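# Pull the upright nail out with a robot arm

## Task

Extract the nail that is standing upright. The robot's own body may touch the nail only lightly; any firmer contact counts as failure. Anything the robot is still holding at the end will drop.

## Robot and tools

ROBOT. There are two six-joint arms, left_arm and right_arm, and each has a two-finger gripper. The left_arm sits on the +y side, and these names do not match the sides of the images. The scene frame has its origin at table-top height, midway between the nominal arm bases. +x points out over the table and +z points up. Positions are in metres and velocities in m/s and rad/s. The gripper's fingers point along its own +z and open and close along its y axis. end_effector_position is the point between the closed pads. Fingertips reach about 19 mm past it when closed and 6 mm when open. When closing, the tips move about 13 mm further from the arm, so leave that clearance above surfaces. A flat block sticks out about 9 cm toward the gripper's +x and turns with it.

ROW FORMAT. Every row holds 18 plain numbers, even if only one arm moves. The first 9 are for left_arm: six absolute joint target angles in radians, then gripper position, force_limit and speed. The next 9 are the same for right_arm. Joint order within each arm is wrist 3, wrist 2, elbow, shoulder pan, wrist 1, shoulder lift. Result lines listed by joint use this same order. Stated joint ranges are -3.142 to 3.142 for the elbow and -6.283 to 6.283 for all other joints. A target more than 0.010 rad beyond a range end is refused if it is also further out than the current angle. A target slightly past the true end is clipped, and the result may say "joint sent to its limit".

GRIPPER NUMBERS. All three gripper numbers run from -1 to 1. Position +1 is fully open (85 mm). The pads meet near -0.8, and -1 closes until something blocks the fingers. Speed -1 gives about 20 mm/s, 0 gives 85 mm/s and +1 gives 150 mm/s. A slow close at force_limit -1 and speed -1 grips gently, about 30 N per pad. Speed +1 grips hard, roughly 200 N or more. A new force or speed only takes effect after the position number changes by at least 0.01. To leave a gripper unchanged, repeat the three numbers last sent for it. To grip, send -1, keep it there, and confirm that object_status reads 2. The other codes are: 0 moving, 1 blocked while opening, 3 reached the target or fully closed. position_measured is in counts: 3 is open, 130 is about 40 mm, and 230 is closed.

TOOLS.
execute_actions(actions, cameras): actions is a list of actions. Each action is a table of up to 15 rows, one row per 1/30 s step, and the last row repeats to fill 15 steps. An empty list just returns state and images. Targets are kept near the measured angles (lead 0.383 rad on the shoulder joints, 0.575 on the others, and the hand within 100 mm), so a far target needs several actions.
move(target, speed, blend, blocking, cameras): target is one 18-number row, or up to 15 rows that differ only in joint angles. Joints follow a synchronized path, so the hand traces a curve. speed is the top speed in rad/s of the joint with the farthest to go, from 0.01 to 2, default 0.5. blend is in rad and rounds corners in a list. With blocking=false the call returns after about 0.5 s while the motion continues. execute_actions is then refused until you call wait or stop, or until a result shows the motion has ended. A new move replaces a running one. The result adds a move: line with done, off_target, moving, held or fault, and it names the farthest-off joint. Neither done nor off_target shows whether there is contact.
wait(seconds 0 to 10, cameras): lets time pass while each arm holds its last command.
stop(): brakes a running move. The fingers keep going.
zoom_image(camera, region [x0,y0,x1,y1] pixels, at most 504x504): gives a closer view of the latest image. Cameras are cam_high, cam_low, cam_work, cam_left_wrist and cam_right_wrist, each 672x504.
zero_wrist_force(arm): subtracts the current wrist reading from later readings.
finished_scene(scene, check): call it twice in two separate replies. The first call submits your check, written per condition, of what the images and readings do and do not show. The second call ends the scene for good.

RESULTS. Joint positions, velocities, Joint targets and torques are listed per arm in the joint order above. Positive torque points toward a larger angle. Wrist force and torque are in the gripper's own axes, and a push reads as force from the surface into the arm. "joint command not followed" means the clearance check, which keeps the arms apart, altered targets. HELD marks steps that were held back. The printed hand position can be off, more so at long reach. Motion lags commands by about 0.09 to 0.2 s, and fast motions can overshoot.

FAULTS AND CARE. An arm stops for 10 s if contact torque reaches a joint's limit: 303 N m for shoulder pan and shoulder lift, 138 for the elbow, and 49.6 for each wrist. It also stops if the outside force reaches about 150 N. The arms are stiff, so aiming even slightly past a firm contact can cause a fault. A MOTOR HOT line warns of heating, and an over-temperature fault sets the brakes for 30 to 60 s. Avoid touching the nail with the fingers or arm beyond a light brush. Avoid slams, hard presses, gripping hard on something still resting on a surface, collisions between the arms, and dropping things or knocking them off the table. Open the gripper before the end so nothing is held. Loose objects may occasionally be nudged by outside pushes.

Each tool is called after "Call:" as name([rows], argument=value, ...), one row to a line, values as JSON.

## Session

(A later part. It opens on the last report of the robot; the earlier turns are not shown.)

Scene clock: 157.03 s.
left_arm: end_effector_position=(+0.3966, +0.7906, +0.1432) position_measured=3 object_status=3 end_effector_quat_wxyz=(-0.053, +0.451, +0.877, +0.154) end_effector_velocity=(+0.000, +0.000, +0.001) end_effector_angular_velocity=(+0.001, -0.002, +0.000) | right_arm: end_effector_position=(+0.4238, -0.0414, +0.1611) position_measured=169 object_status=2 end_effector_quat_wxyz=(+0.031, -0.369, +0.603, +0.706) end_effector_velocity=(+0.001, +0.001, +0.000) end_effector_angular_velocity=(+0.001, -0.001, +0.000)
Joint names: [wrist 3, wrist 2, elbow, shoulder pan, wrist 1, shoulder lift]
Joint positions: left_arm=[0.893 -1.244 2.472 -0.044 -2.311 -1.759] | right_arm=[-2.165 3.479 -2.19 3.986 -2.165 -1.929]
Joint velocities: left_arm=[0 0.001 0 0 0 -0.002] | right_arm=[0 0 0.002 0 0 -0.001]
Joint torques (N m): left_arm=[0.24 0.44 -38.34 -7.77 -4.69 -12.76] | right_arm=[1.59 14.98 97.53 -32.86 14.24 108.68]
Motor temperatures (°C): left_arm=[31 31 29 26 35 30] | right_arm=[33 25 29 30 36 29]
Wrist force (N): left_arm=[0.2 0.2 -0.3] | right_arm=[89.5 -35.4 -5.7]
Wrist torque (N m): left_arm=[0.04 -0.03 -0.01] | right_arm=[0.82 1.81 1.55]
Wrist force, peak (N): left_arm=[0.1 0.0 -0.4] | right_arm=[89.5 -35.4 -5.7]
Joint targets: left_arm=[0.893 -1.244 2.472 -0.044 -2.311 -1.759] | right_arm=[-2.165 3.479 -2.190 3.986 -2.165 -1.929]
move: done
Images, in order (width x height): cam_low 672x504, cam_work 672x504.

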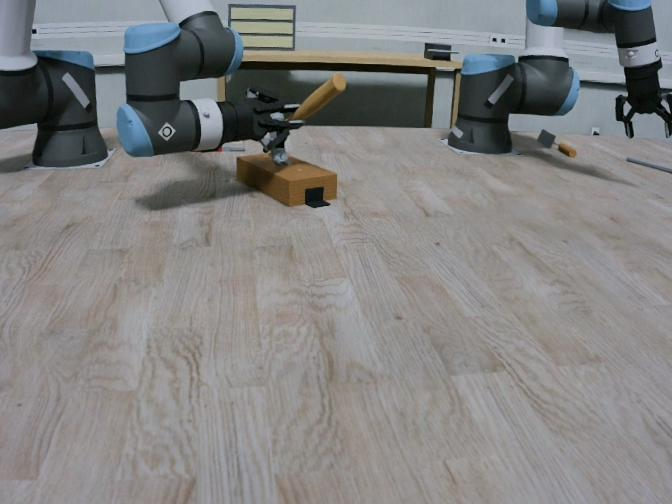

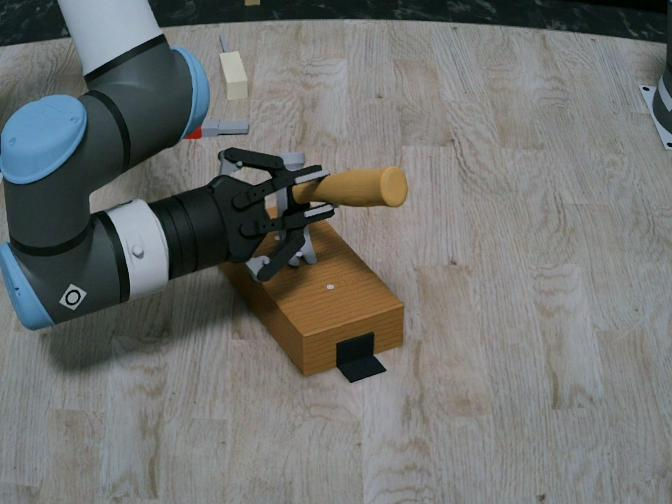

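Call:
move(target=[0.893,-1.244,2.472,-0.044,-2.311,-1.759,1,1,1,-2.1646,3.4829,-2.2075,3.9891,-2.1579,-1.9178,-1,1,0.7], speed=0.04, cameras=["cam_work","cam_low","cam_right_wrist","cam_high"])

Call:
zoom_image(camera="cam_work", region=[260, 210, 320, 270])

Call:
zoom_image(camera="cam_low", region=[250, 130, 310, 180])

Call:
zoom_image(camera="cam_high", region=[200, 130, 290, 220])

Scene clock: 158.50 s.
left_arm: end_effector_position=(+0.3966, +0.7906, +0.1432) position_measured=3 object_status=3 end_effector_quat_wxyz=(-0.053, +0.451, +0.877, +0.154) end_effector_velocity=(+0.000, +0.000, +0.000) end_effector_angular_velocity=(+0.000, +0.000, +0.000) | right_arm: end_effector_position=(+0.4169, -0.0467, +0.1614) position_measured=169 object_status=2 end_effector_quat_wxyz=(+0.032, -0.369, +0.603, +0.706) end_effector_velocity=(-0.002, +0.000, -0.001) end_effector_angular_velocity=(-0.002, +0.001, +0.002)
Joint names: [wrist 3, wrist 2, elbow, shoulder pan, wrist 1, shoulder lift]
Joint positions: left_arm=[0.893 -1.244 2.472 -0.044 -2.311 -1.759] | right_arm=[-2.165 3.483 -2.207 3.989 -2.158 -1.918]
Joint velocities: left_arm=[0 0 0 0 0 -0.001] | right_arm=[0 0 -0.003 0.002 0 0]
Joint torques (N m): left_arm=[-0.03 0.57 -38.22 -4.94 -5.41 -11.46] | right_arm=[-1.09 2.45 12.11 21.51 2.74 66.03]
Motor temperatures (°C): left_arm=[31 31 29 26 35 30] | right_arm=[33 25 29 30 36 29]
Wrist force (N): left_arm=[0.3 0.0 0.1] | right_arm=[-12.0 11.2 1.3]
Wrist torque (N m): left_arm=[0.01 -0.05 0.00] | right_arm=[0.11 -0.26 0.06]
Wrist force, peak (N): left_arm=[0.4 -0.1 -0.5] | right_arm=[94.2 -37.9 -6.3]
Joint targets: left_arm=[0.893 -1.244 2.472 -0.044 -2.311 -1.759] | right_arm=[-2.165 3.483 -2.208 3.989 -2.158 -1.918]
move: done
Images, in order (width x height): cam_high 672x504, cam_low 672x504, cam_work 672x504, cam_right_wrist 672x504.

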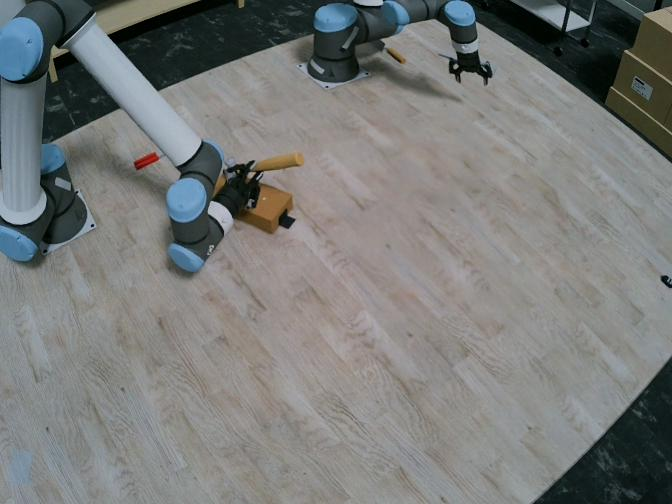

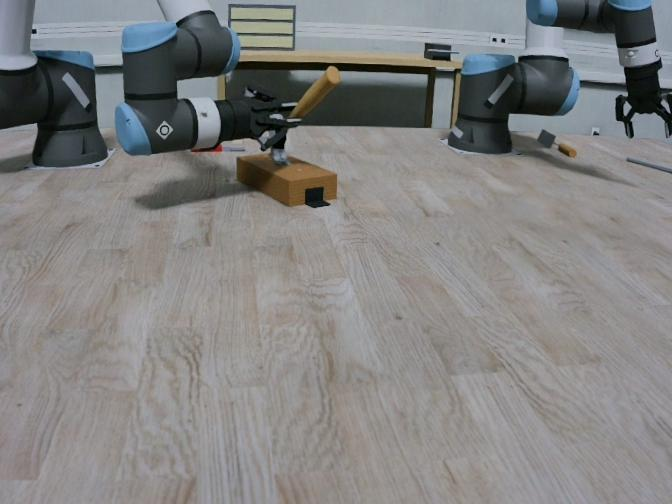

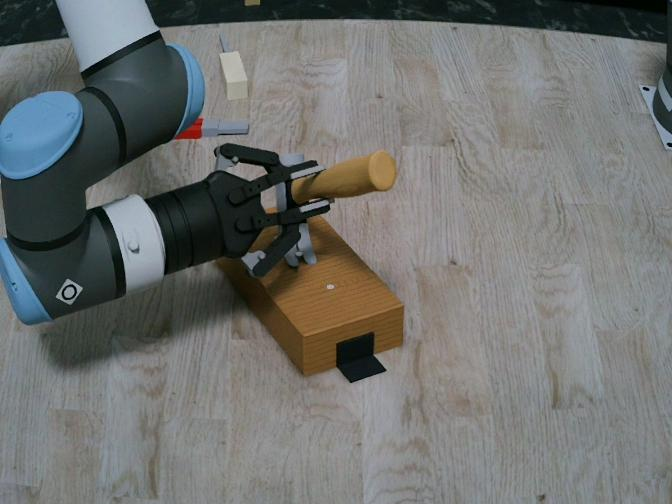

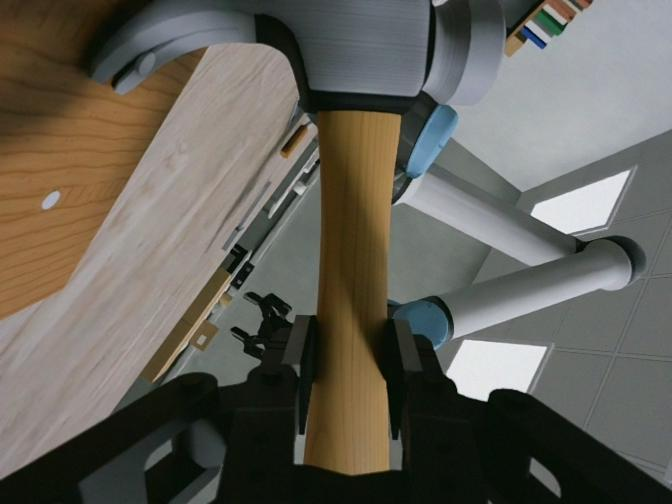

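Scaled by 8.400 from the camera's 672x504 image, which has a finer 960x720 frame.

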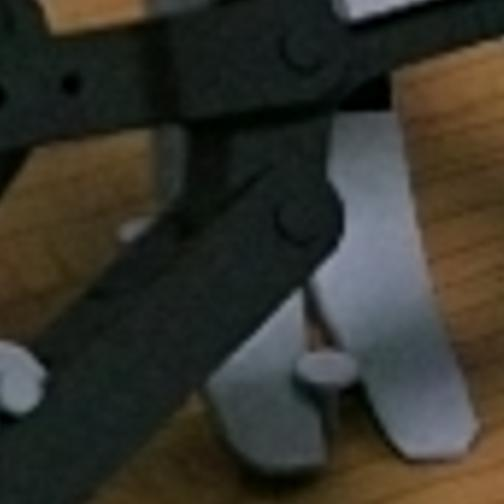

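Scaled by 8.400 from the camera's 672x504 image, which has a finer 960x720 frame.

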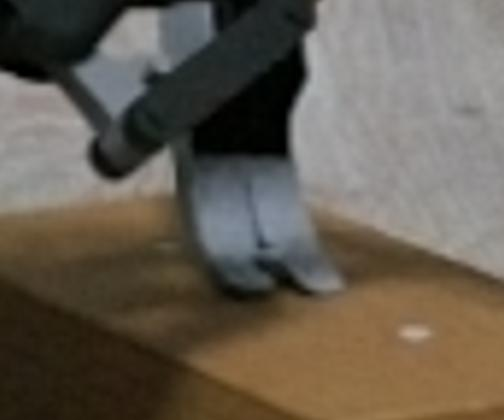

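Scaled by 5.600 from the camera's 672x504 image, which has a finer 960x720 frame.

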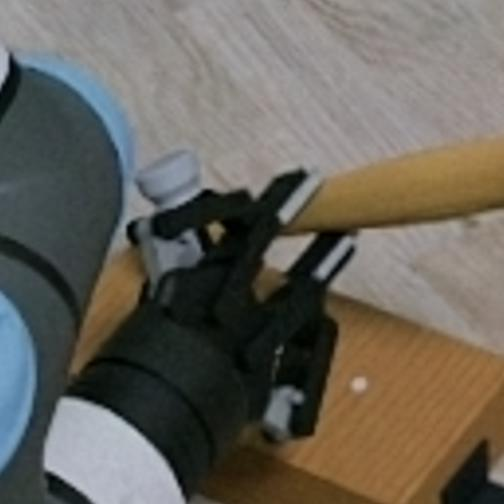

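Call:
move(target=[0.893,-1.244,2.472,-0.044,-2.311,-1.759,1,1,1,-2.2396,3.4877,-2.2211,3.9939,-2.1567,-1.9055,-1,1,0.7], speed=0.06, cameras=["cam_work","cam_low"])

Call:
zoom_image(camera="cam_work", region=[260, 210, 320, 270])

Call:
zoom_image(camera="cam_low", region=[250, 130, 310, 180])

Scene clock: 161.07 s.
left_arm: end_effector_position=(+0.3966, +0.7906, +0.1432) position_measured=3 object_status=3 end_effector_quat_wxyz=(-0.053, +0.451, +0.877, +0.154) end_effector_velocity=(+0.000, +0.000, +0.000) end_effector_angular_velocity=(+0.000, +0.000, +0.001) | right_arm: end_effector_position=(+0.4102, -0.0504, +0.1633) position_measured=169 object_status=2 end_effector_quat_wxyz=(+0.058, -0.391, +0.589, +0.705) end_effector_velocity=(+0.000, +0.000, +0.001) end_effector_angular_velocity=(+0.002, -0.003, +0.000)
Joint names: [wrist 3, wrist 2, elbow, shoulder pan, wrist 1, shoulder lift]
Joint positions: left_arm=[0.893 -1.244 2.472 -0.044 -2.311 -1.759] | right_arm=[-2.239 3.488 -2.221 3.994 -2.157 -1.906]
Joint velocities: left_arm=[0 0 0 0 0 0] | right_arm=[-0.002 0 0 0 0.001 0.001]
Joint torques (N m): left_arm=[0.48 0.43 -38.46 -5.31 -4.97 -14.08] | right_arm=[-2.97 4.21 18.6 21.24 4.86 73.85]
Motor temperatures (°C): left_arm=[31 31 29 26 35 30] | right_arm=[33 25 29 30 36 29]
Wrist force (N): left_arm=[0.2 -0.2 -0.1] | right_arm=[-2.0 1.2 2.0]
Wrist torque (N m): left_arm=[-0.04 -0.04 0.00] | right_arm=[0.13 0.00 0.06]
Wrist force, peak (N): left_arm=[0.3 -0.1 -0.4] | right_arm=[-20.4 18.7 0.4]
Joint targets: left_arm=[0.893 -1.244 2.472 -0.044 -2.311 -1.759] | right_arm=[-2.240 3.488 -2.221 3.994 -2.157 -1.905]
move: done
Images, in order (width x height): cam_low 672x504, cam_work 672x504.

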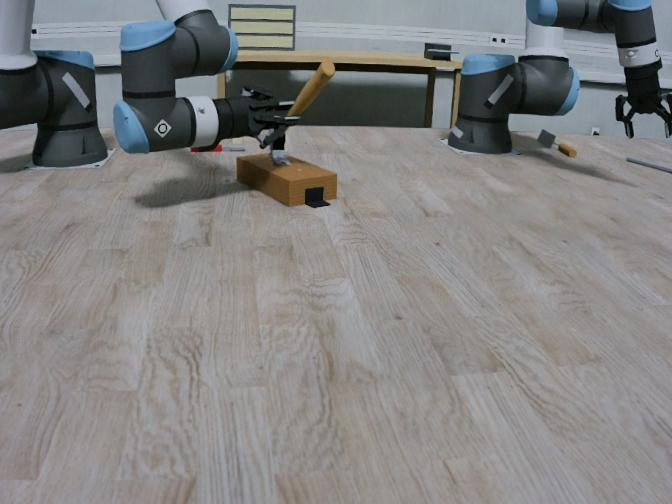

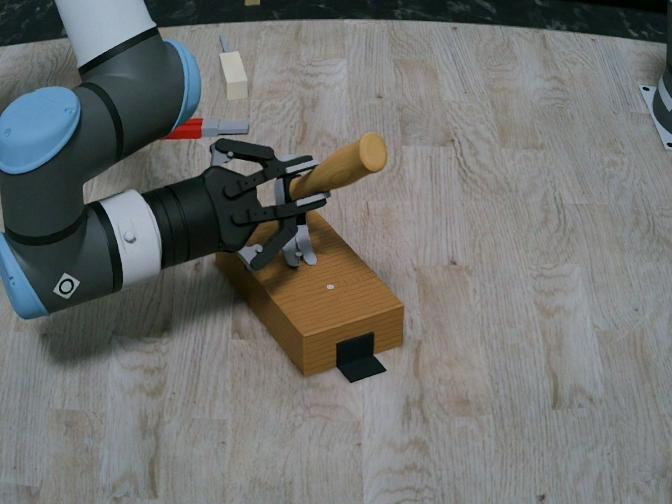

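Scaled by 8.400 from the camera's 672x504 image, which has a finer 960x720 frame.

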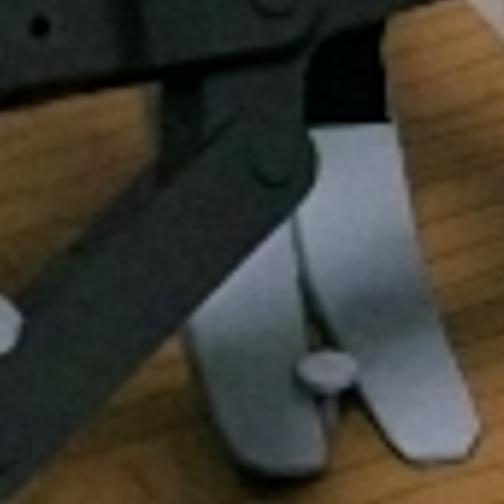

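Scaled by 8.400 from the camera's 672x504 image, which has a finer 960x720 frame.

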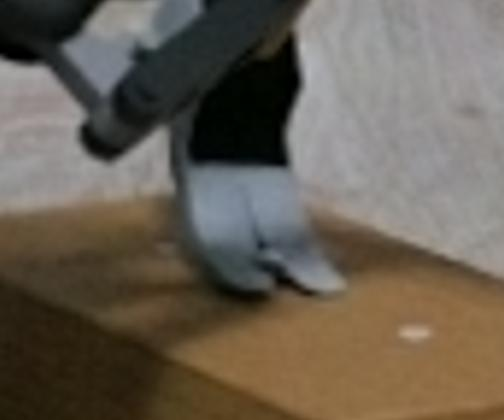

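Call:
move(target=[0.893,-1.244,2.472,-0.044,-2.311,-1.759,1,1,1,-2.2396,3.4837,-2.2091,3.9899,-2.1618,-1.9123,-1,1,0.7], speed=0.03, cameras=["cam_work"])

Call:
zoom_image(camera="cam_work", region=[260, 210, 320, 270])

Scene clock: 162.47 s.
left_arm: end_effector_position=(+0.3966, +0.7906, +0.1432) position_measured=3 object_status=3 end_effector_quat_wxyz=(-0.053, +0.451, +0.877, +0.154) end_effector_velocity=(+0.000, +0.000, +0.001) end_effector_angular_velocity=(+0.000, -0.002, -0.001) | right_arm: end_effector_position=(+0.4154, -0.0476, +0.1634) position_measured=169 object_status=2 end_effector_quat_wxyz=(+0.058, -0.391, +0.589, +0.705) end_effector_velocity=(+0.001, +0.001, +0.001) end_effector_angular_velocity=(+0.002, -0.001, -0.001)
Joint names: [wrist 3, wrist 2, elbow, shoulder pan, wrist 1, shoulder lift]
Joint positions: left_arm=[0.893 -1.244 2.472 -0.044 -2.311 -1.759] | right_arm=[-2.24 3.484 -2.209 3.99 -2.162 -1.912]
Joint velocities: left_arm=[0 0 0 -0.001 0 -0.001] | right_arm=[0 0 0.002 -0.001 0 0]
Joint torques (N m): left_arm=[-0.12 0.88 -37.46 -6.49 -4.96 -12.25] | right_arm=[-2.62 3.36 55.96 -23.83 3.46 70.69]
Motor temperatures (°C): left_arm=[31 31 29 26 35 30] | right_arm=[33 25 29 30 36 29]
Wrist force (N): left_arm=[0.2 0.1 -0.2] | right_arm=[33.0 -12.9 0.0]
Wrist torque (N m): left_arm=[0.02 -0.03 0.00] | right_arm=[0.38 0.64 0.65]
Wrist force, peak (N): left_arm=[0.2 -0.1 -0.5] | right_arm=[33.0 -12.9 0.0]
Joint targets: left_arm=[0.893 -1.244 2.472 -0.044 -2.311 -1.759] | right_arm=[-2.240 3.484 -2.209 3.990 -2.162 -1.912]
move: done
Images, in order (width x height): cam_work 672x504.

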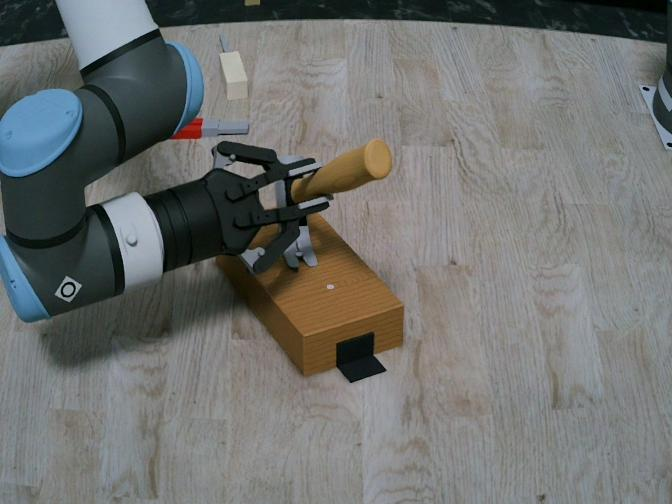

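Scaled by 8.400 from the camera's 672x504 image, which has a finer 960x720 frame.

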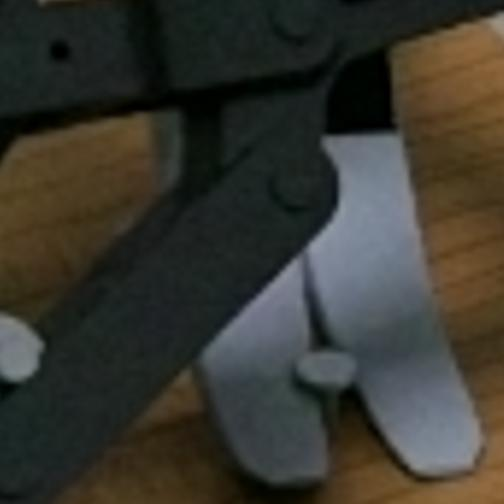

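Call:
move(target=[0.893,-1.244,2.472,-0.044,-2.311,-1.759,1,1,1,-2.3146,3.4904,-2.2285,3.9966,-2.1577,-1.8970,-1,1,0.7], speed=0.06, cameras=["cam_work"])

Call:
zoom_image(camera="cam_work", region=[260, 210, 320, 270])

Scene clock: 164.47 s.
left_arm: end_effector_position=(+0.3966, +0.7906, +0.1432) position_measured=3 object_status=3 end_effector_quat_wxyz=(-0.053, +0.451, +0.877, +0.154) end_effector_velocity=(+0.000, -0.001, +0.000) end_effector_angular_velocity=(-0.001, +0.000, -0.001) | right_arm: end_effector_position=(+0.4066, -0.0524, +0.1653) position_measured=169 object_status=2 end_effector_quat_wxyz=(+0.084, -0.413, +0.574, +0.702) end_effector_velocity=(-0.002, +0.001, +0.001) end_effector_angular_velocity=(+0.002, -0.003, +0.003)
Joint names: [wrist 3, wrist 2, elbow, shoulder pan, wrist 1, shoulder lift]
Joint positions: left_arm=[0.893 -1.244 2.472 -0.044 -2.311 -1.759] | right_arm=[-2.314 3.49 -2.228 3.997 -2.158 -1.897]
Joint velocities: left_arm=[0 -0.001 0.001 -0.001 0 -0.001] | right_arm=[-0.002 0 -0.001 0.003 0.001 0.002]
Joint torques (N m): left_arm=[0.19 1.11 -38.64 -4.69 -4.78 -12.55] | right_arm=[-2.69 4.02 18.41 19.39 4.96 74.6]
Motor temperatures (°C): left_arm=[31 31 29 26 35 30] | right_arm=[33 25 29 30 36 29]
Wrist force (N): left_arm=[0.3 0.1 0.0] | right_arm=[-0.7 -1.0 1.2]
Wrist torque (N m): left_arm=[0.02 -0.04 0.00] | right_arm=[0.31 0.01 -0.10]
Wrist force, peak (N): left_arm=[0.3 -0.5 0.0] | right_arm=[38.2 -16.6 -0.2]
Joint targets: left_arm=[0.893 -1.244 2.472 -0.044 -2.311 -1.759] | right_arm=[-2.315 3.490 -2.228 3.997 -2.158 -1.897]
move: done
Images, in order (width x height): cam_work 672x504.

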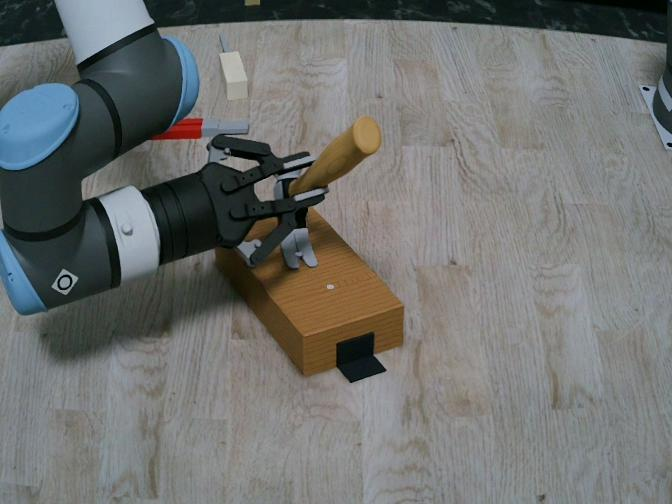

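Scaled by 8.400 from the camera's 672x504 image, which has a finer 960x720 frame.

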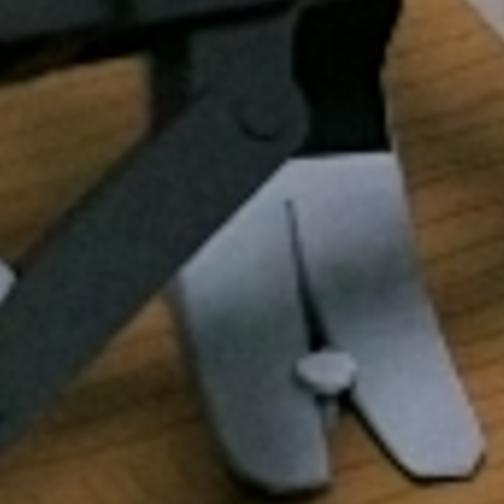

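Call:
move(target=[0.893,-1.244,2.472,-0.044,-2.311,-1.759,1,1,1,-2.4646,3.5011,-2.2584,4.0073,-2.1481,-1.8767,-1,1,0.7], speed=0.06, cameras=["cam_work"])

Call:
zoom_image(camera="cam_work", region=[260, 210, 320, 270])

Call:
zoom_image(camera="cam_low", region=[230, 80, 350, 200])

Scene clock: 167.57 s.
left_arm: end_effector_position=(+0.3966, +0.7906, +0.1432) position_measured=3 object_status=3 end_effector_quat_wxyz=(-0.053, +0.451, +0.877, +0.154) end_effector_velocity=(+0.001, +0.000, +0.000) end_effector_angular_velocity=(+0.000, +0.000, +0.000) | right_arm: end_effector_position=(+0.3930, -0.0599, +0.1662) position_measured=169 object_status=2 end_effector_quat_wxyz=(+0.137, -0.455, +0.541, +0.694) end_effector_velocity=(+0.001, -0.001, +0.000) end_effector_angular_velocity=(+0.000, -0.001, -0.001)
Joint names: [wrist 3, wrist 2, elbow, shoulder pan, wrist 1, shoulder lift]
Joint positions: left_arm=[0.893 -1.244 2.472 -0.044 -2.311 -1.759] | right_arm=[-2.464 3.501 -2.258 4.007 -2.148 -1.877]
Joint velocities: left_arm=[0 0 -0.001 0 0 0] | right_arm=[-0.002 0 0 -0.001 0 0]
Joint torques (N m): left_arm=[-0.32 0.5 -39.61 -4.52 -4.56 -12.42] | right_arm=[-2.93 3.51 8.41 21.93 2.09 55.73]
Motor temperatures (°C): left_arm=[31 31 29 26 35 30] | right_arm=[33 25 29 30 36 29]
Wrist force (N): left_arm=[0.3 0.0 -0.1] | right_arm=[-22.5 15.4 -1.0]
Wrist torque (N m): left_arm=[0.00 -0.05 -0.01] | right_arm=[-0.13 -0.44 0.21]
Wrist force, peak (N): left_arm=[0.4 -0.3 -0.1] | right_arm=[-28.0 19.7 -0.8]
Joint targets: left_arm=[0.893 -1.244 2.472 -0.044 -2.311 -1.759] | right_arm=[-2.465 3.501 -2.258 4.007 -2.148 -1.877]
move: done
Images, in order (width x height): cam_work 672x504.

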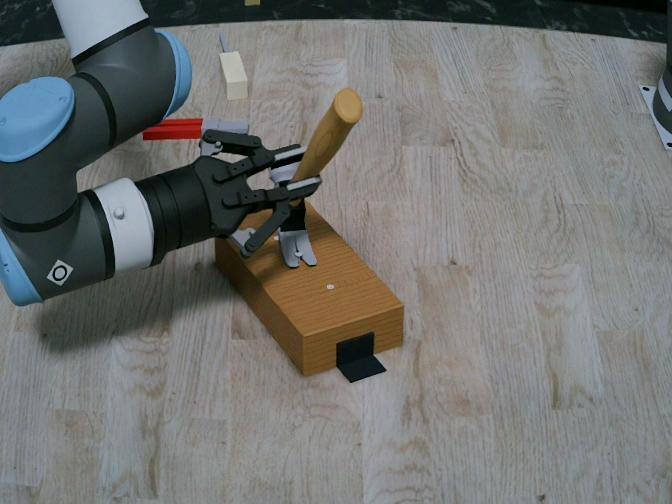

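Scaled by 8.400 from the camera's 672x504 image, which has a finer 960x720 frame.

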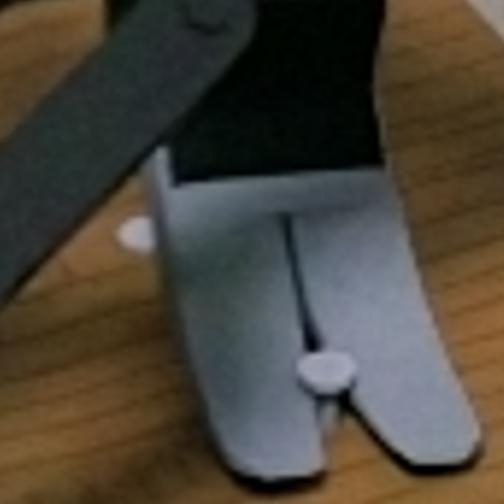

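This scene's latest camera images include none from cam_low. They are from: cam_work. cam_low's image comes with the result of a call that names it in "cameras".

Call:
move(target=[0.893,-1.244,2.472,-0.044,-2.311,-1.759,1,1,1,-2.6146,3.5083,-2.2780,4.0145,-2.1404,-1.8648,-1,1,0.7], speed=0.08, cameras=["cam_work","cam_low"])

Call:
zoom_image(camera="cam_work", region=[260, 210, 320, 270])

Call:
zoom_image(camera="cam_low", region=[230, 80, 350, 200])

Scene clock: 170.37 s.
left_arm: end_effector_position=(+0.3966, +0.7906, +0.1432) position_measured=3 object_status=3 end_effector_quat_wxyz=(-0.053, +0.451, +0.877, +0.154) end_effector_velocity=(-0.001, +0.000, -0.001) end_effector_angular_velocity=(+0.001, +0.002, -0.001) | right_arm: end_effector_position=(+0.3842, -0.0648, +0.1659) position_measured=169 object_status=2 end_effector_quat_wxyz=(+0.188, -0.494, +0.506, +0.682) end_effector_velocity=(-0.001, +0.000, +0.000) end_effector_angular_velocity=(+0.001, -0.002, +0.001)
Joint names: [wrist 3, wrist 2, elbow, shoulder pan, wrist 1, shoulder lift]
Joint positions: left_arm=[0.893 -1.244 2.472 -0.044 -2.311 -1.759] | right_arm=[-2.615 3.508 -2.278 4.014 -2.14 -1.865]
Joint velocities: left_arm=[0 0.001 0.001 -0.001 0 0] | right_arm=[-0.001 0 0 0.001 0 0]
Joint torques (N m): left_arm=[0.29 1.14 -39.55 -5.92 -4.83 -16.09] | right_arm=[-3.58 5.85 10.14 19.5 3.06 50.55]
Motor temperatures (°C): left_arm=[31 31 29 26 35 30] | right_arm=[33 25 29 30 36 29]
Wrist force (N): left_arm=[0.1 -0.5 -0.1] | right_arm=[-26.5 22.1 -0.8]
Wrist torque (N m): left_arm=[-0.08 -0.01 0.00] | right_arm=[-0.37 -0.51 1.00]
Wrist force, peak (N): left_arm=[0.5 -0.2 -0.1] | right_arm=[-29.6 23.6 -0.5]
Joint targets: left_arm=[0.893 -1.244 2.472 -0.044 -2.311 -1.759] | right_arm=[-2.615 3.508 -2.278 4.014 -2.140 -1.865]
move: done
Images, in order (width x height): cam_low 672x504, cam_work 672x504.

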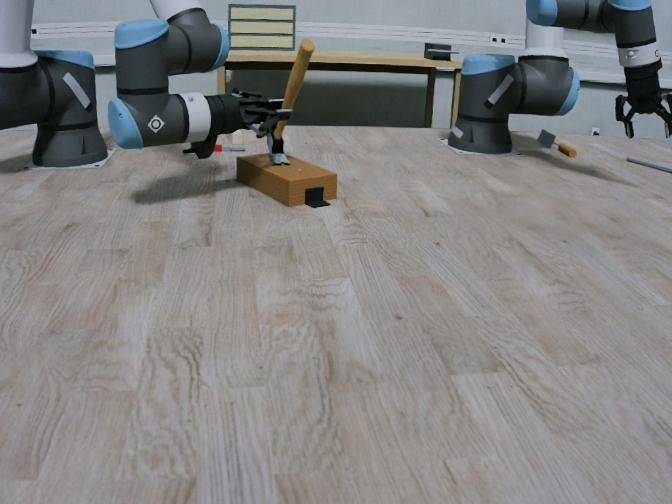

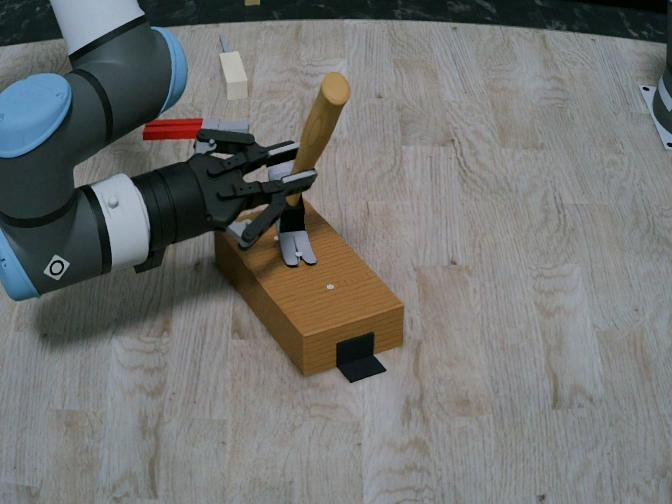

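Scaled by 8.400 from the camera's 672x504 image, which has a finer 960x720 frame.

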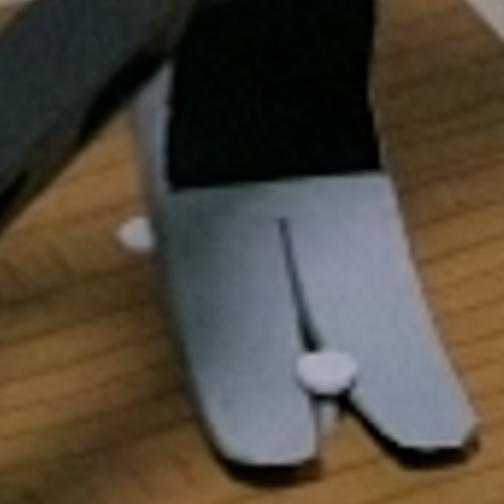

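Scaled by 4.200 from the camera's 672x504 image, which has a finer 960x720 frame.

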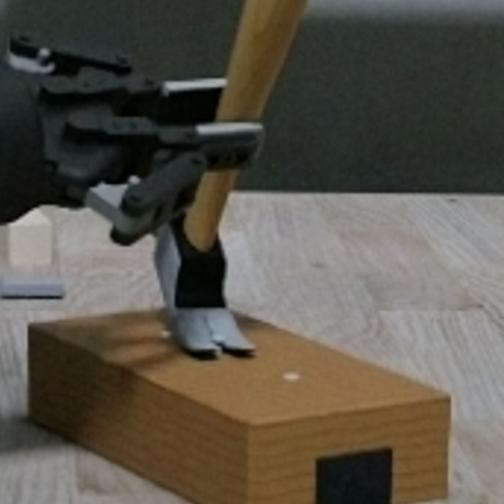

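Call:
move(target=[0.893,-1.244,2.472,-0.044,-2.311,-1.759,1,1,1,-2.7646,3.5195,-2.3056,4.0257,-2.1332,-1.8444,-1,1,0.7], speed=0.08, cameras=["cam_work","cam_low"])

Call:
zoom_image(camera="cam_work", region=[260, 210, 320, 270])

Call:
zoom_image(camera="cam_low", region=[230, 80, 350, 200])

Scene clock: 173.00 s.
left_arm: end_effector_position=(+0.3966, +0.7906, +0.1432) position_measured=3 object_status=3 end_effector_quat_wxyz=(-0.053, +0.451, +0.877, +0.154) end_effector_velocity=(-0.001, +0.000, +0.000) end_effector_angular_velocity=(+0.000, +0.001, +0.000) | right_arm: end_effector_position=(+0.3715, -0.0717, +0.1672) position_measured=169 object_status=2 end_effector_quat_wxyz=(+0.239, -0.531, +0.467, +0.666) end_effector_velocity=(+0.000, +0.000, +0.001) end_effector_angular_velocity=(+0.002, -0.002, +0.000)
Joint names: [wrist 3, wrist 2, elbow, shoulder pan, wrist 1, shoulder lift]
Joint positions: left_arm=[0.893 -1.244 2.472 -0.044 -2.311 -1.759] | right_arm=[-2.765 3.52 -2.306 4.026 -2.133 -1.844]
Joint velocities: left_arm=[0 0 0.001 0 0 0] | right_arm=[-0.002 0 0 0 0 0.002]
Joint torques (N m): left_arm=[0.27 0.97 -38.45 -4.18 -4.3 -15.38] | right_arm=[-3.93 -0.03 23.75 38.17 7.45 79.58]
Motor temperatures (°C): left_arm=[31 31 29 26 35 30] | right_arm=[33 25 29 30 36 29]
Wrist force (N): left_arm=[0.2 0.2 -0.2] | right_arm=[8.5 -16.9 -22.2]
Wrist torque (N m): left_arm=[0.03 -0.02 -0.01] | right_arm=[0.31 0.21 0.95]
Wrist force, peak (N): left_arm=[0.3 -0.3 -0.4] | right_arm=[-27.5 22.8 -0.9]
Joint targets: left_arm=[0.893 -1.244 2.472 -0.044 -2.311 -1.759] | right_arm=[-2.765 3.519 -2.306 4.026 -2.133 -1.844]
move: done
Images, in order (width x height): cam_low 672x504, cam_work 672x504.

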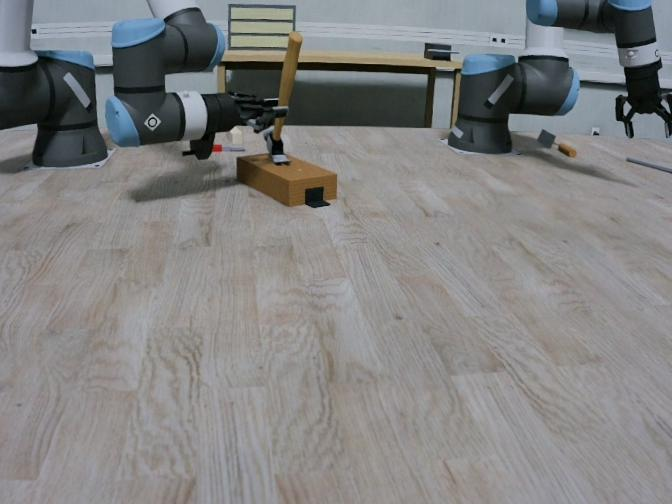

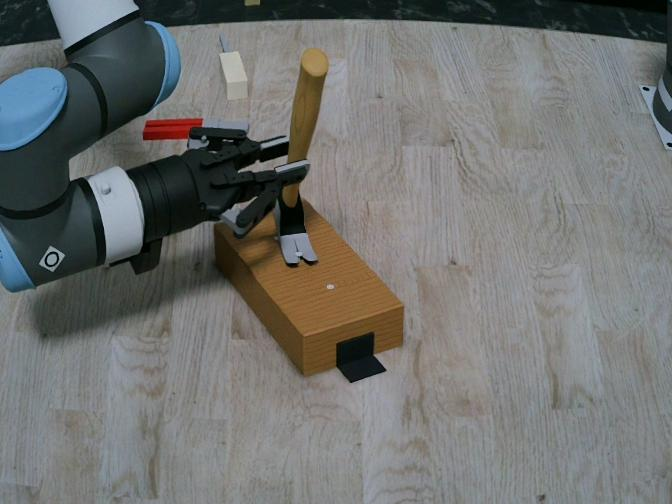

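Scaled by 8.400 from the camera's 672x504 image, which has a finer 960x720 frame.

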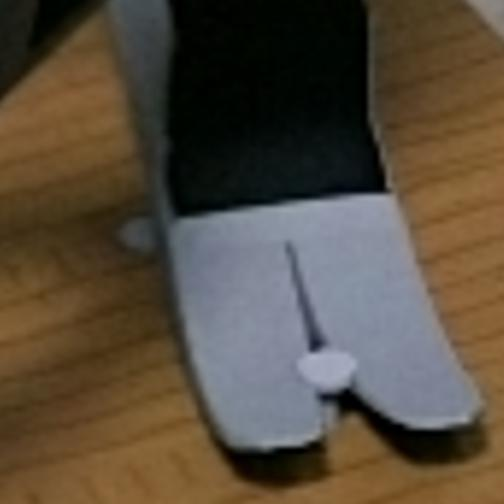

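Scaled by 4.200 from the camera's 672x504 image, which has a finer 960x720 frame.

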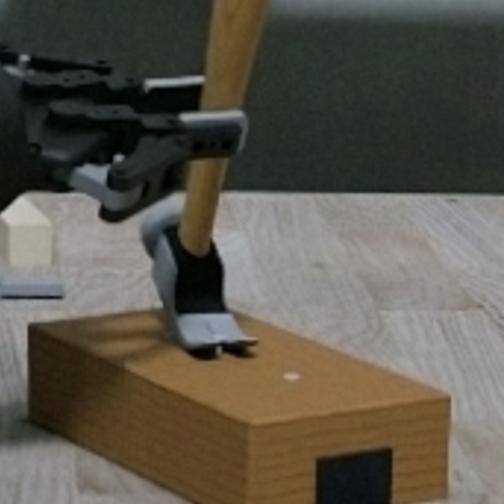

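Call:
move(target=[0.893,-1.244,2.472,-0.044,-2.311,-1.759,1,1,1,-2.9346,3.5345,-2.3412,4.0407,-2.1209,-1.8211,-1,1,0.7], speed=0.08, cameras=["cam_work","cam_low"])

Call:
zoom_image(camera="cam_work", region=[260, 210, 320, 270])

Call:
zoom_image(camera="cam_low", region=[230, 80, 350, 200])

Scene clock: 176.00 s.
left_arm: end_effector_position=(+0.3966, +0.7906, +0.1432) position_measured=3 object_status=3 end_effector_quat_wxyz=(-0.053, +0.451, +0.877, +0.154) end_effector_velocity=(+0.000, +0.000, +0.000) end_effector_angular_velocity=(+0.001, +0.000, +0.000) | right_arm: end_effector_position=(+0.3553, -0.0807, +0.1672) position_measured=169 object_status=2 end_effector_quat_wxyz=(-0.295, +0.569, -0.420, -0.643) end_effector_velocity=(-0.001, +0.001, +0.000) end_effector_angular_velocity=(+0.001, -0.001, +0.002)
Joint names: [wrist 3, wrist 2, elbow, shoulder pan, wrist 1, shoulder lift]
Joint positions: left_arm=[0.893 -1.244 2.472 -0.044 -2.311 -1.759] | right_arm=[-2.935 3.534 -2.341 4.041 -2.121 -1.821]
Joint velocities: left_arm=[0 0.001 -0.001 0 0 0] | right_arm=[-0.001 0 0 0.002 0.001 0]
Joint torques (N m): left_arm=[0.05 0.52 -39.23 -7.29 -4.7 -16.31] | right_arm=[-4.34 -16.47 -8.54 41.66 1.38 82.91]
Motor temperatures (°C): left_arm=[31 31 29 26 35 30] | right_arm=[33 25 29 30 36 29]
Wrist force (N): left_arm=[0.4 -0.1 0.0] | right_arm=[8.5 -70.2 6.1]
Wrist torque (N m): left_arm=[-0.02 -0.06 0.00] | right_arm=[1.23 0.22 1.64]
Wrist force, peak (N): left_arm=[0.3 0.1 -0.4] | right_arm=[8.5 -70.4 6.3]
Joint targets: left_arm=[0.893 -1.244 2.472 -0.044 -2.311 -1.759] | right_arm=[-2.935 3.534 -2.341 4.041 -2.121 -1.821]
move: done
Images, in order (width x height): cam_low 672x504, cam_work 672x504.

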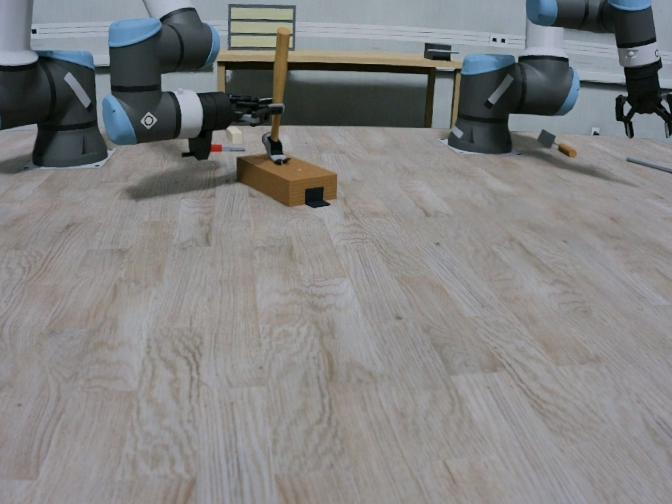

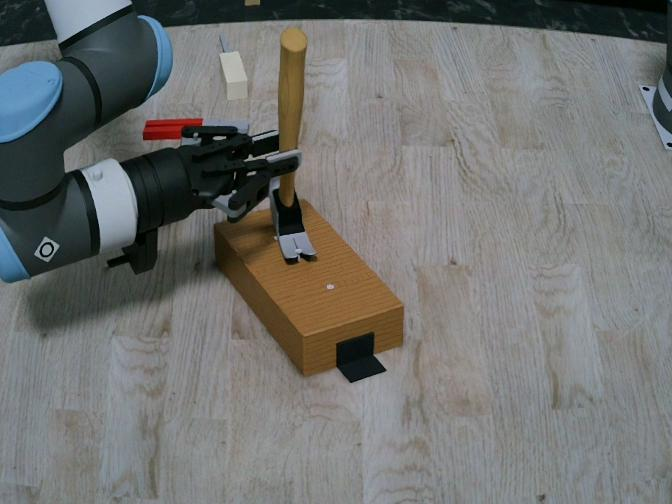

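Scaled by 8.400 from the camera's 672x504 image, which has a finer 960x720 frame.

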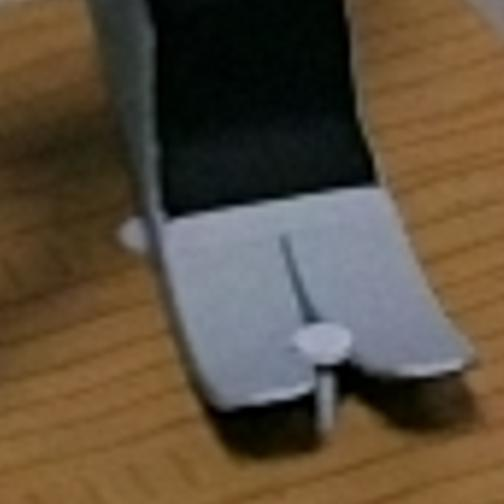

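Scaled by 4.200 from the camera's 672x504 image, which has a finer 960x720 frame.

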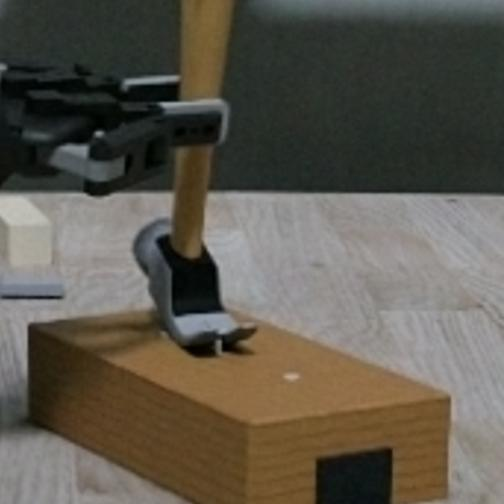

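Call:
move(target=[0.893,-1.244,2.472,-0.044,-2.311,-1.759,1,1,1,-3.0716,3.5486,-2.3721,4.0548,-2.1093,-1.8018,-1,1,0.7], speed=0.08, cameras=["cam_work","cam_low"])

Call:
zoom_image(camera="cam_work", region=[260, 210, 320, 270])

Call:
zoom_image(camera="cam_low", region=[230, 80, 350, 200])

Scene clock: 178.50 s.
left_arm: end_effector_position=(+0.3966, +0.7906, +0.1432) position_measured=3 object_status=3 end_effector_quat_wxyz=(-0.053, +0.451, +0.877, +0.154) end_effector_velocity=(+0.001, -0.001, +0.000) end_effector_angular_velocity=(-0.001, +0.000, -0.001) | right_arm: end_effector_position=(+0.3413, -0.0884, +0.1666) position_measured=169 object_status=2 end_effector_quat_wxyz=(-0.338, +0.596, -0.381, -0.621) end_effector_velocity=(+0.000, +0.000, +0.000) end_effector_angular_velocity=(+0.000, +0.000, -0.001)
Joint names: [wrist 3, wrist 2, elbow, shoulder pan, wrist 1, shoulder lift]
Joint positions: left_arm=[0.893 -1.244 2.472 -0.044 -2.311 -1.759] | right_arm=[-3.072 3.549 -2.372 4.055 -2.109 -1.802]
Joint velocities: left_arm=[0 -0.001 -0.001 -0.001 0 0.001] | right_arm=[-0.001 0 0 -0.001 -0.001 0.001]
Joint torques (N m): left_arm=[0.07 0.94 -39.16 -6.5 -4.23 -14.48] | right_arm=[-4.69 -20.85 -12.11 52.57 1.29 81.04]
Motor temperatures (°C): left_arm=[31 31 29 26 35 30] | right_arm=[33 25 29 30 36 29]
Wrist force (N): left_arm=[0.1 0.0 -0.1] | right_arm=[21.1 -83.7 -6.7]
Wrist torque (N m): left_arm=[0.00 -0.02 0.00] | right_arm=[1.34 0.53 1.56]
Wrist force, peak (N): left_arm=[0.4 -0.3 -0.1] | right_arm=[17.2 -90.8 -6.8]
Joint targets: left_arm=[0.893 -1.244 2.472 -0.044 -2.311 -1.759] | right_arm=[-3.072 3.549 -2.372 4.055 -2.109 -1.802]
move: done
Images, in order (width x height): cam_low 672x504, cam_work 672x504.

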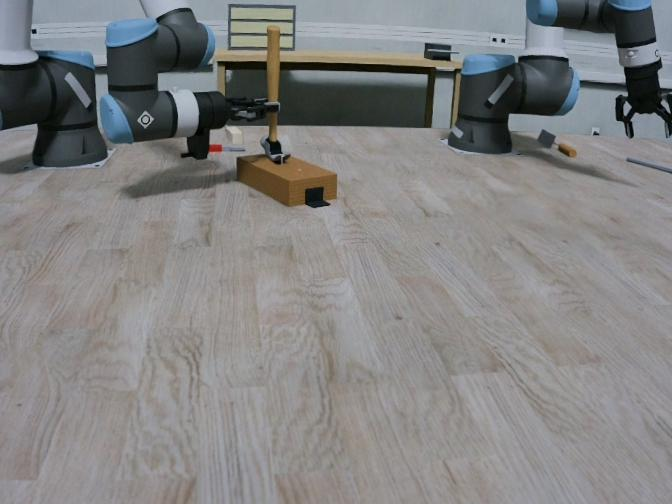

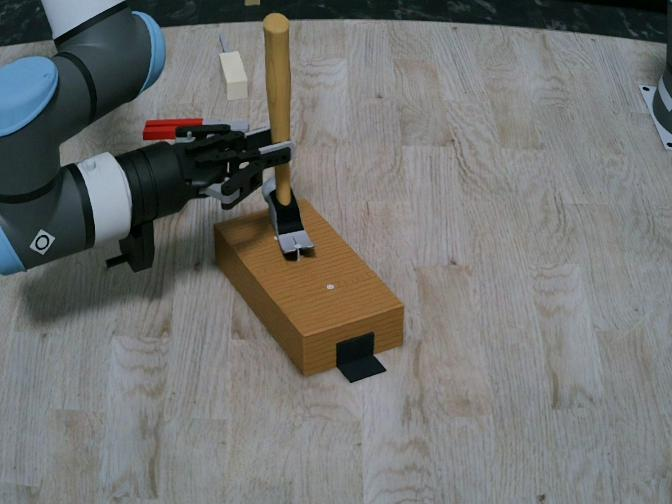

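Scaled by 8.400 from the camera's 672x504 image, which has a finer 960x720 frame.

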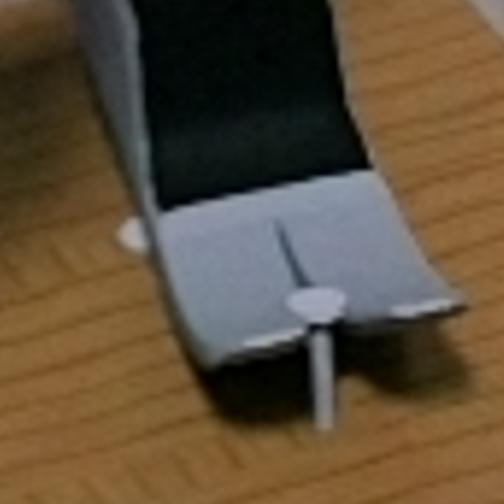

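Scaled by 4.200 from the camera's 672x504 image, which has a finer 960x720 frame.

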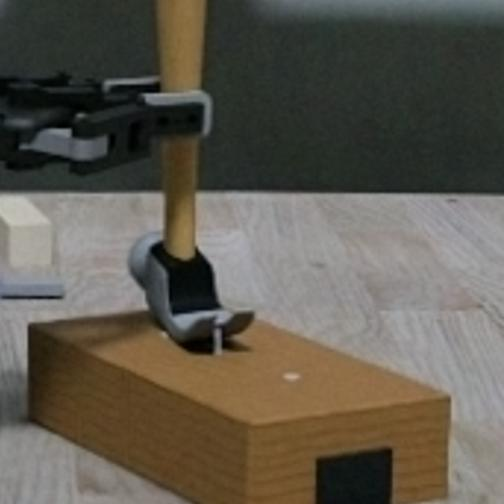

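Call:
move(target=[0.893,-1.244,2.472,-0.044,-2.311,-1.759,1,1,1,-3.2416,3.5689,-2.4115,4.0751,-2.1007,-1.7710,-1,1,0.7], speed=0.08, cameras=["cam_work","cam_low"])

Call:
zoom_image(camera="cam_work", region=[260, 210, 320, 270])

Call:
zoom_image(camera="cam_low", region=[230, 80, 350, 200])

Scene clock: 181.60 s.
left_arm: end_effector_position=(+0.3966, +0.7906, +0.1432) position_measured=3 object_status=3 end_effector_quat_wxyz=(-0.053, +0.451, +0.877, +0.154) end_effector_velocity=(-0.001, +0.000, -0.001) end_effector_angular_velocity=(+0.000, +0.001, +0.001) | right_arm: end_effector_position=(+0.3229, -0.0984, +0.1682) position_measured=234 object_status=3 end_effector_quat_wxyz=(-0.389, +0.626, -0.329, -0.590) end_effector_velocity=(-0.001, +0.000, +0.000) end_effector_angular_velocity=(-0.001, +0.001, +0.002)
Joint names: [wrist 3, wrist 2, elbow, shoulder pan, wrist 1, shoulder lift]
Joint positions: left_arm=[0.893 -1.244 2.472 -0.044 -2.311 -1.759] | right_arm=[-3.242 3.569 -2.411 4.075 -2.101 -1.771]
Joint velocities: left_arm=[0 0 0.001 0.001 0 0.001] | right_arm=[0 0 0 0.002 -0.001 0]
Joint torques (N m): left_arm=[-0.05 1.08 -39.66 -7.37 -4.38 -14.31] | right_arm=[-3.15 3.01 16.14 20.33 3.35 55.79]
Motor temperatures (°C): left_arm=[31 31 29 26 35 30] | right_arm=[33 25 29 30 36 29]
Wrist force (N): left_arm=[-0.1 -0.1 0.1] | right_arm=[-5.5 1.6 1.3]
Wrist torque (N m): left_arm=[-0.01 0.03 0.00] | right_arm=[0.37 0.07 0.12]
Wrist force, peak (N): left_arm=[0.3 -0.2 -0.4] | right_arm=[33.8 -82.3 -6.4]
Joint targets: left_arm=[0.893 -1.244 2.472 -0.044 -2.311 -1.759] | right_arm=[-3.242 3.569 -2.412 4.075 -2.101 -1.771]
move: done
Images, in order (width x height): cam_low 672x504, cam_work 672x504.

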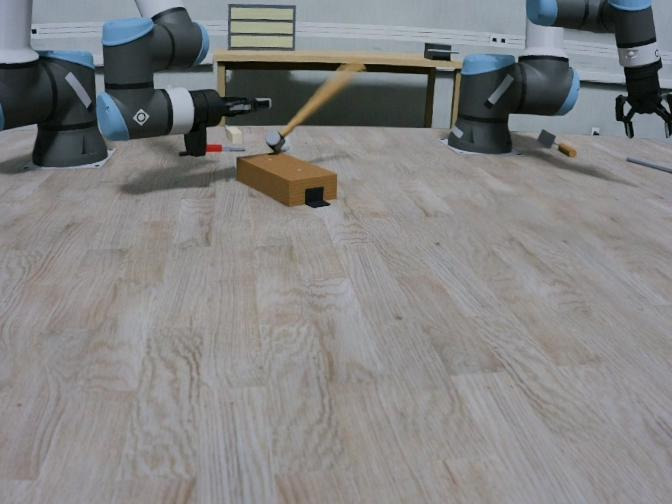

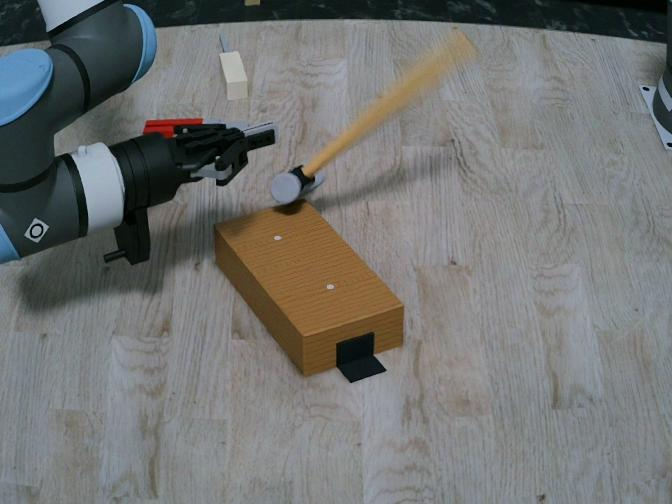

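Scaled by 8.400 from the camera's 672x504 image, which has a finer 960x720 frame.

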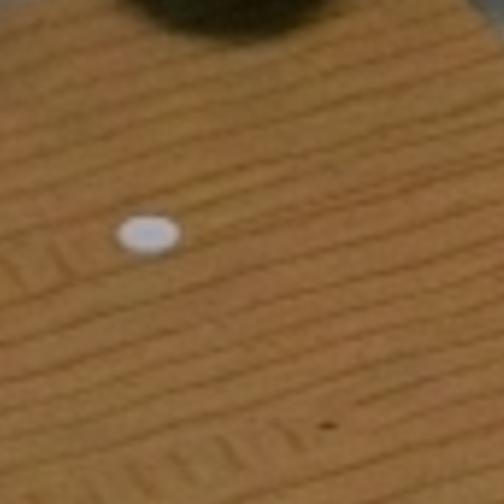

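Scaled by 4.200 from the camera's 672x504 image, which has a finer 960x720 frame.

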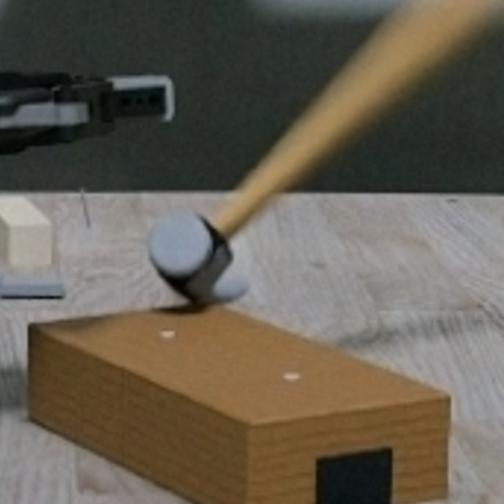

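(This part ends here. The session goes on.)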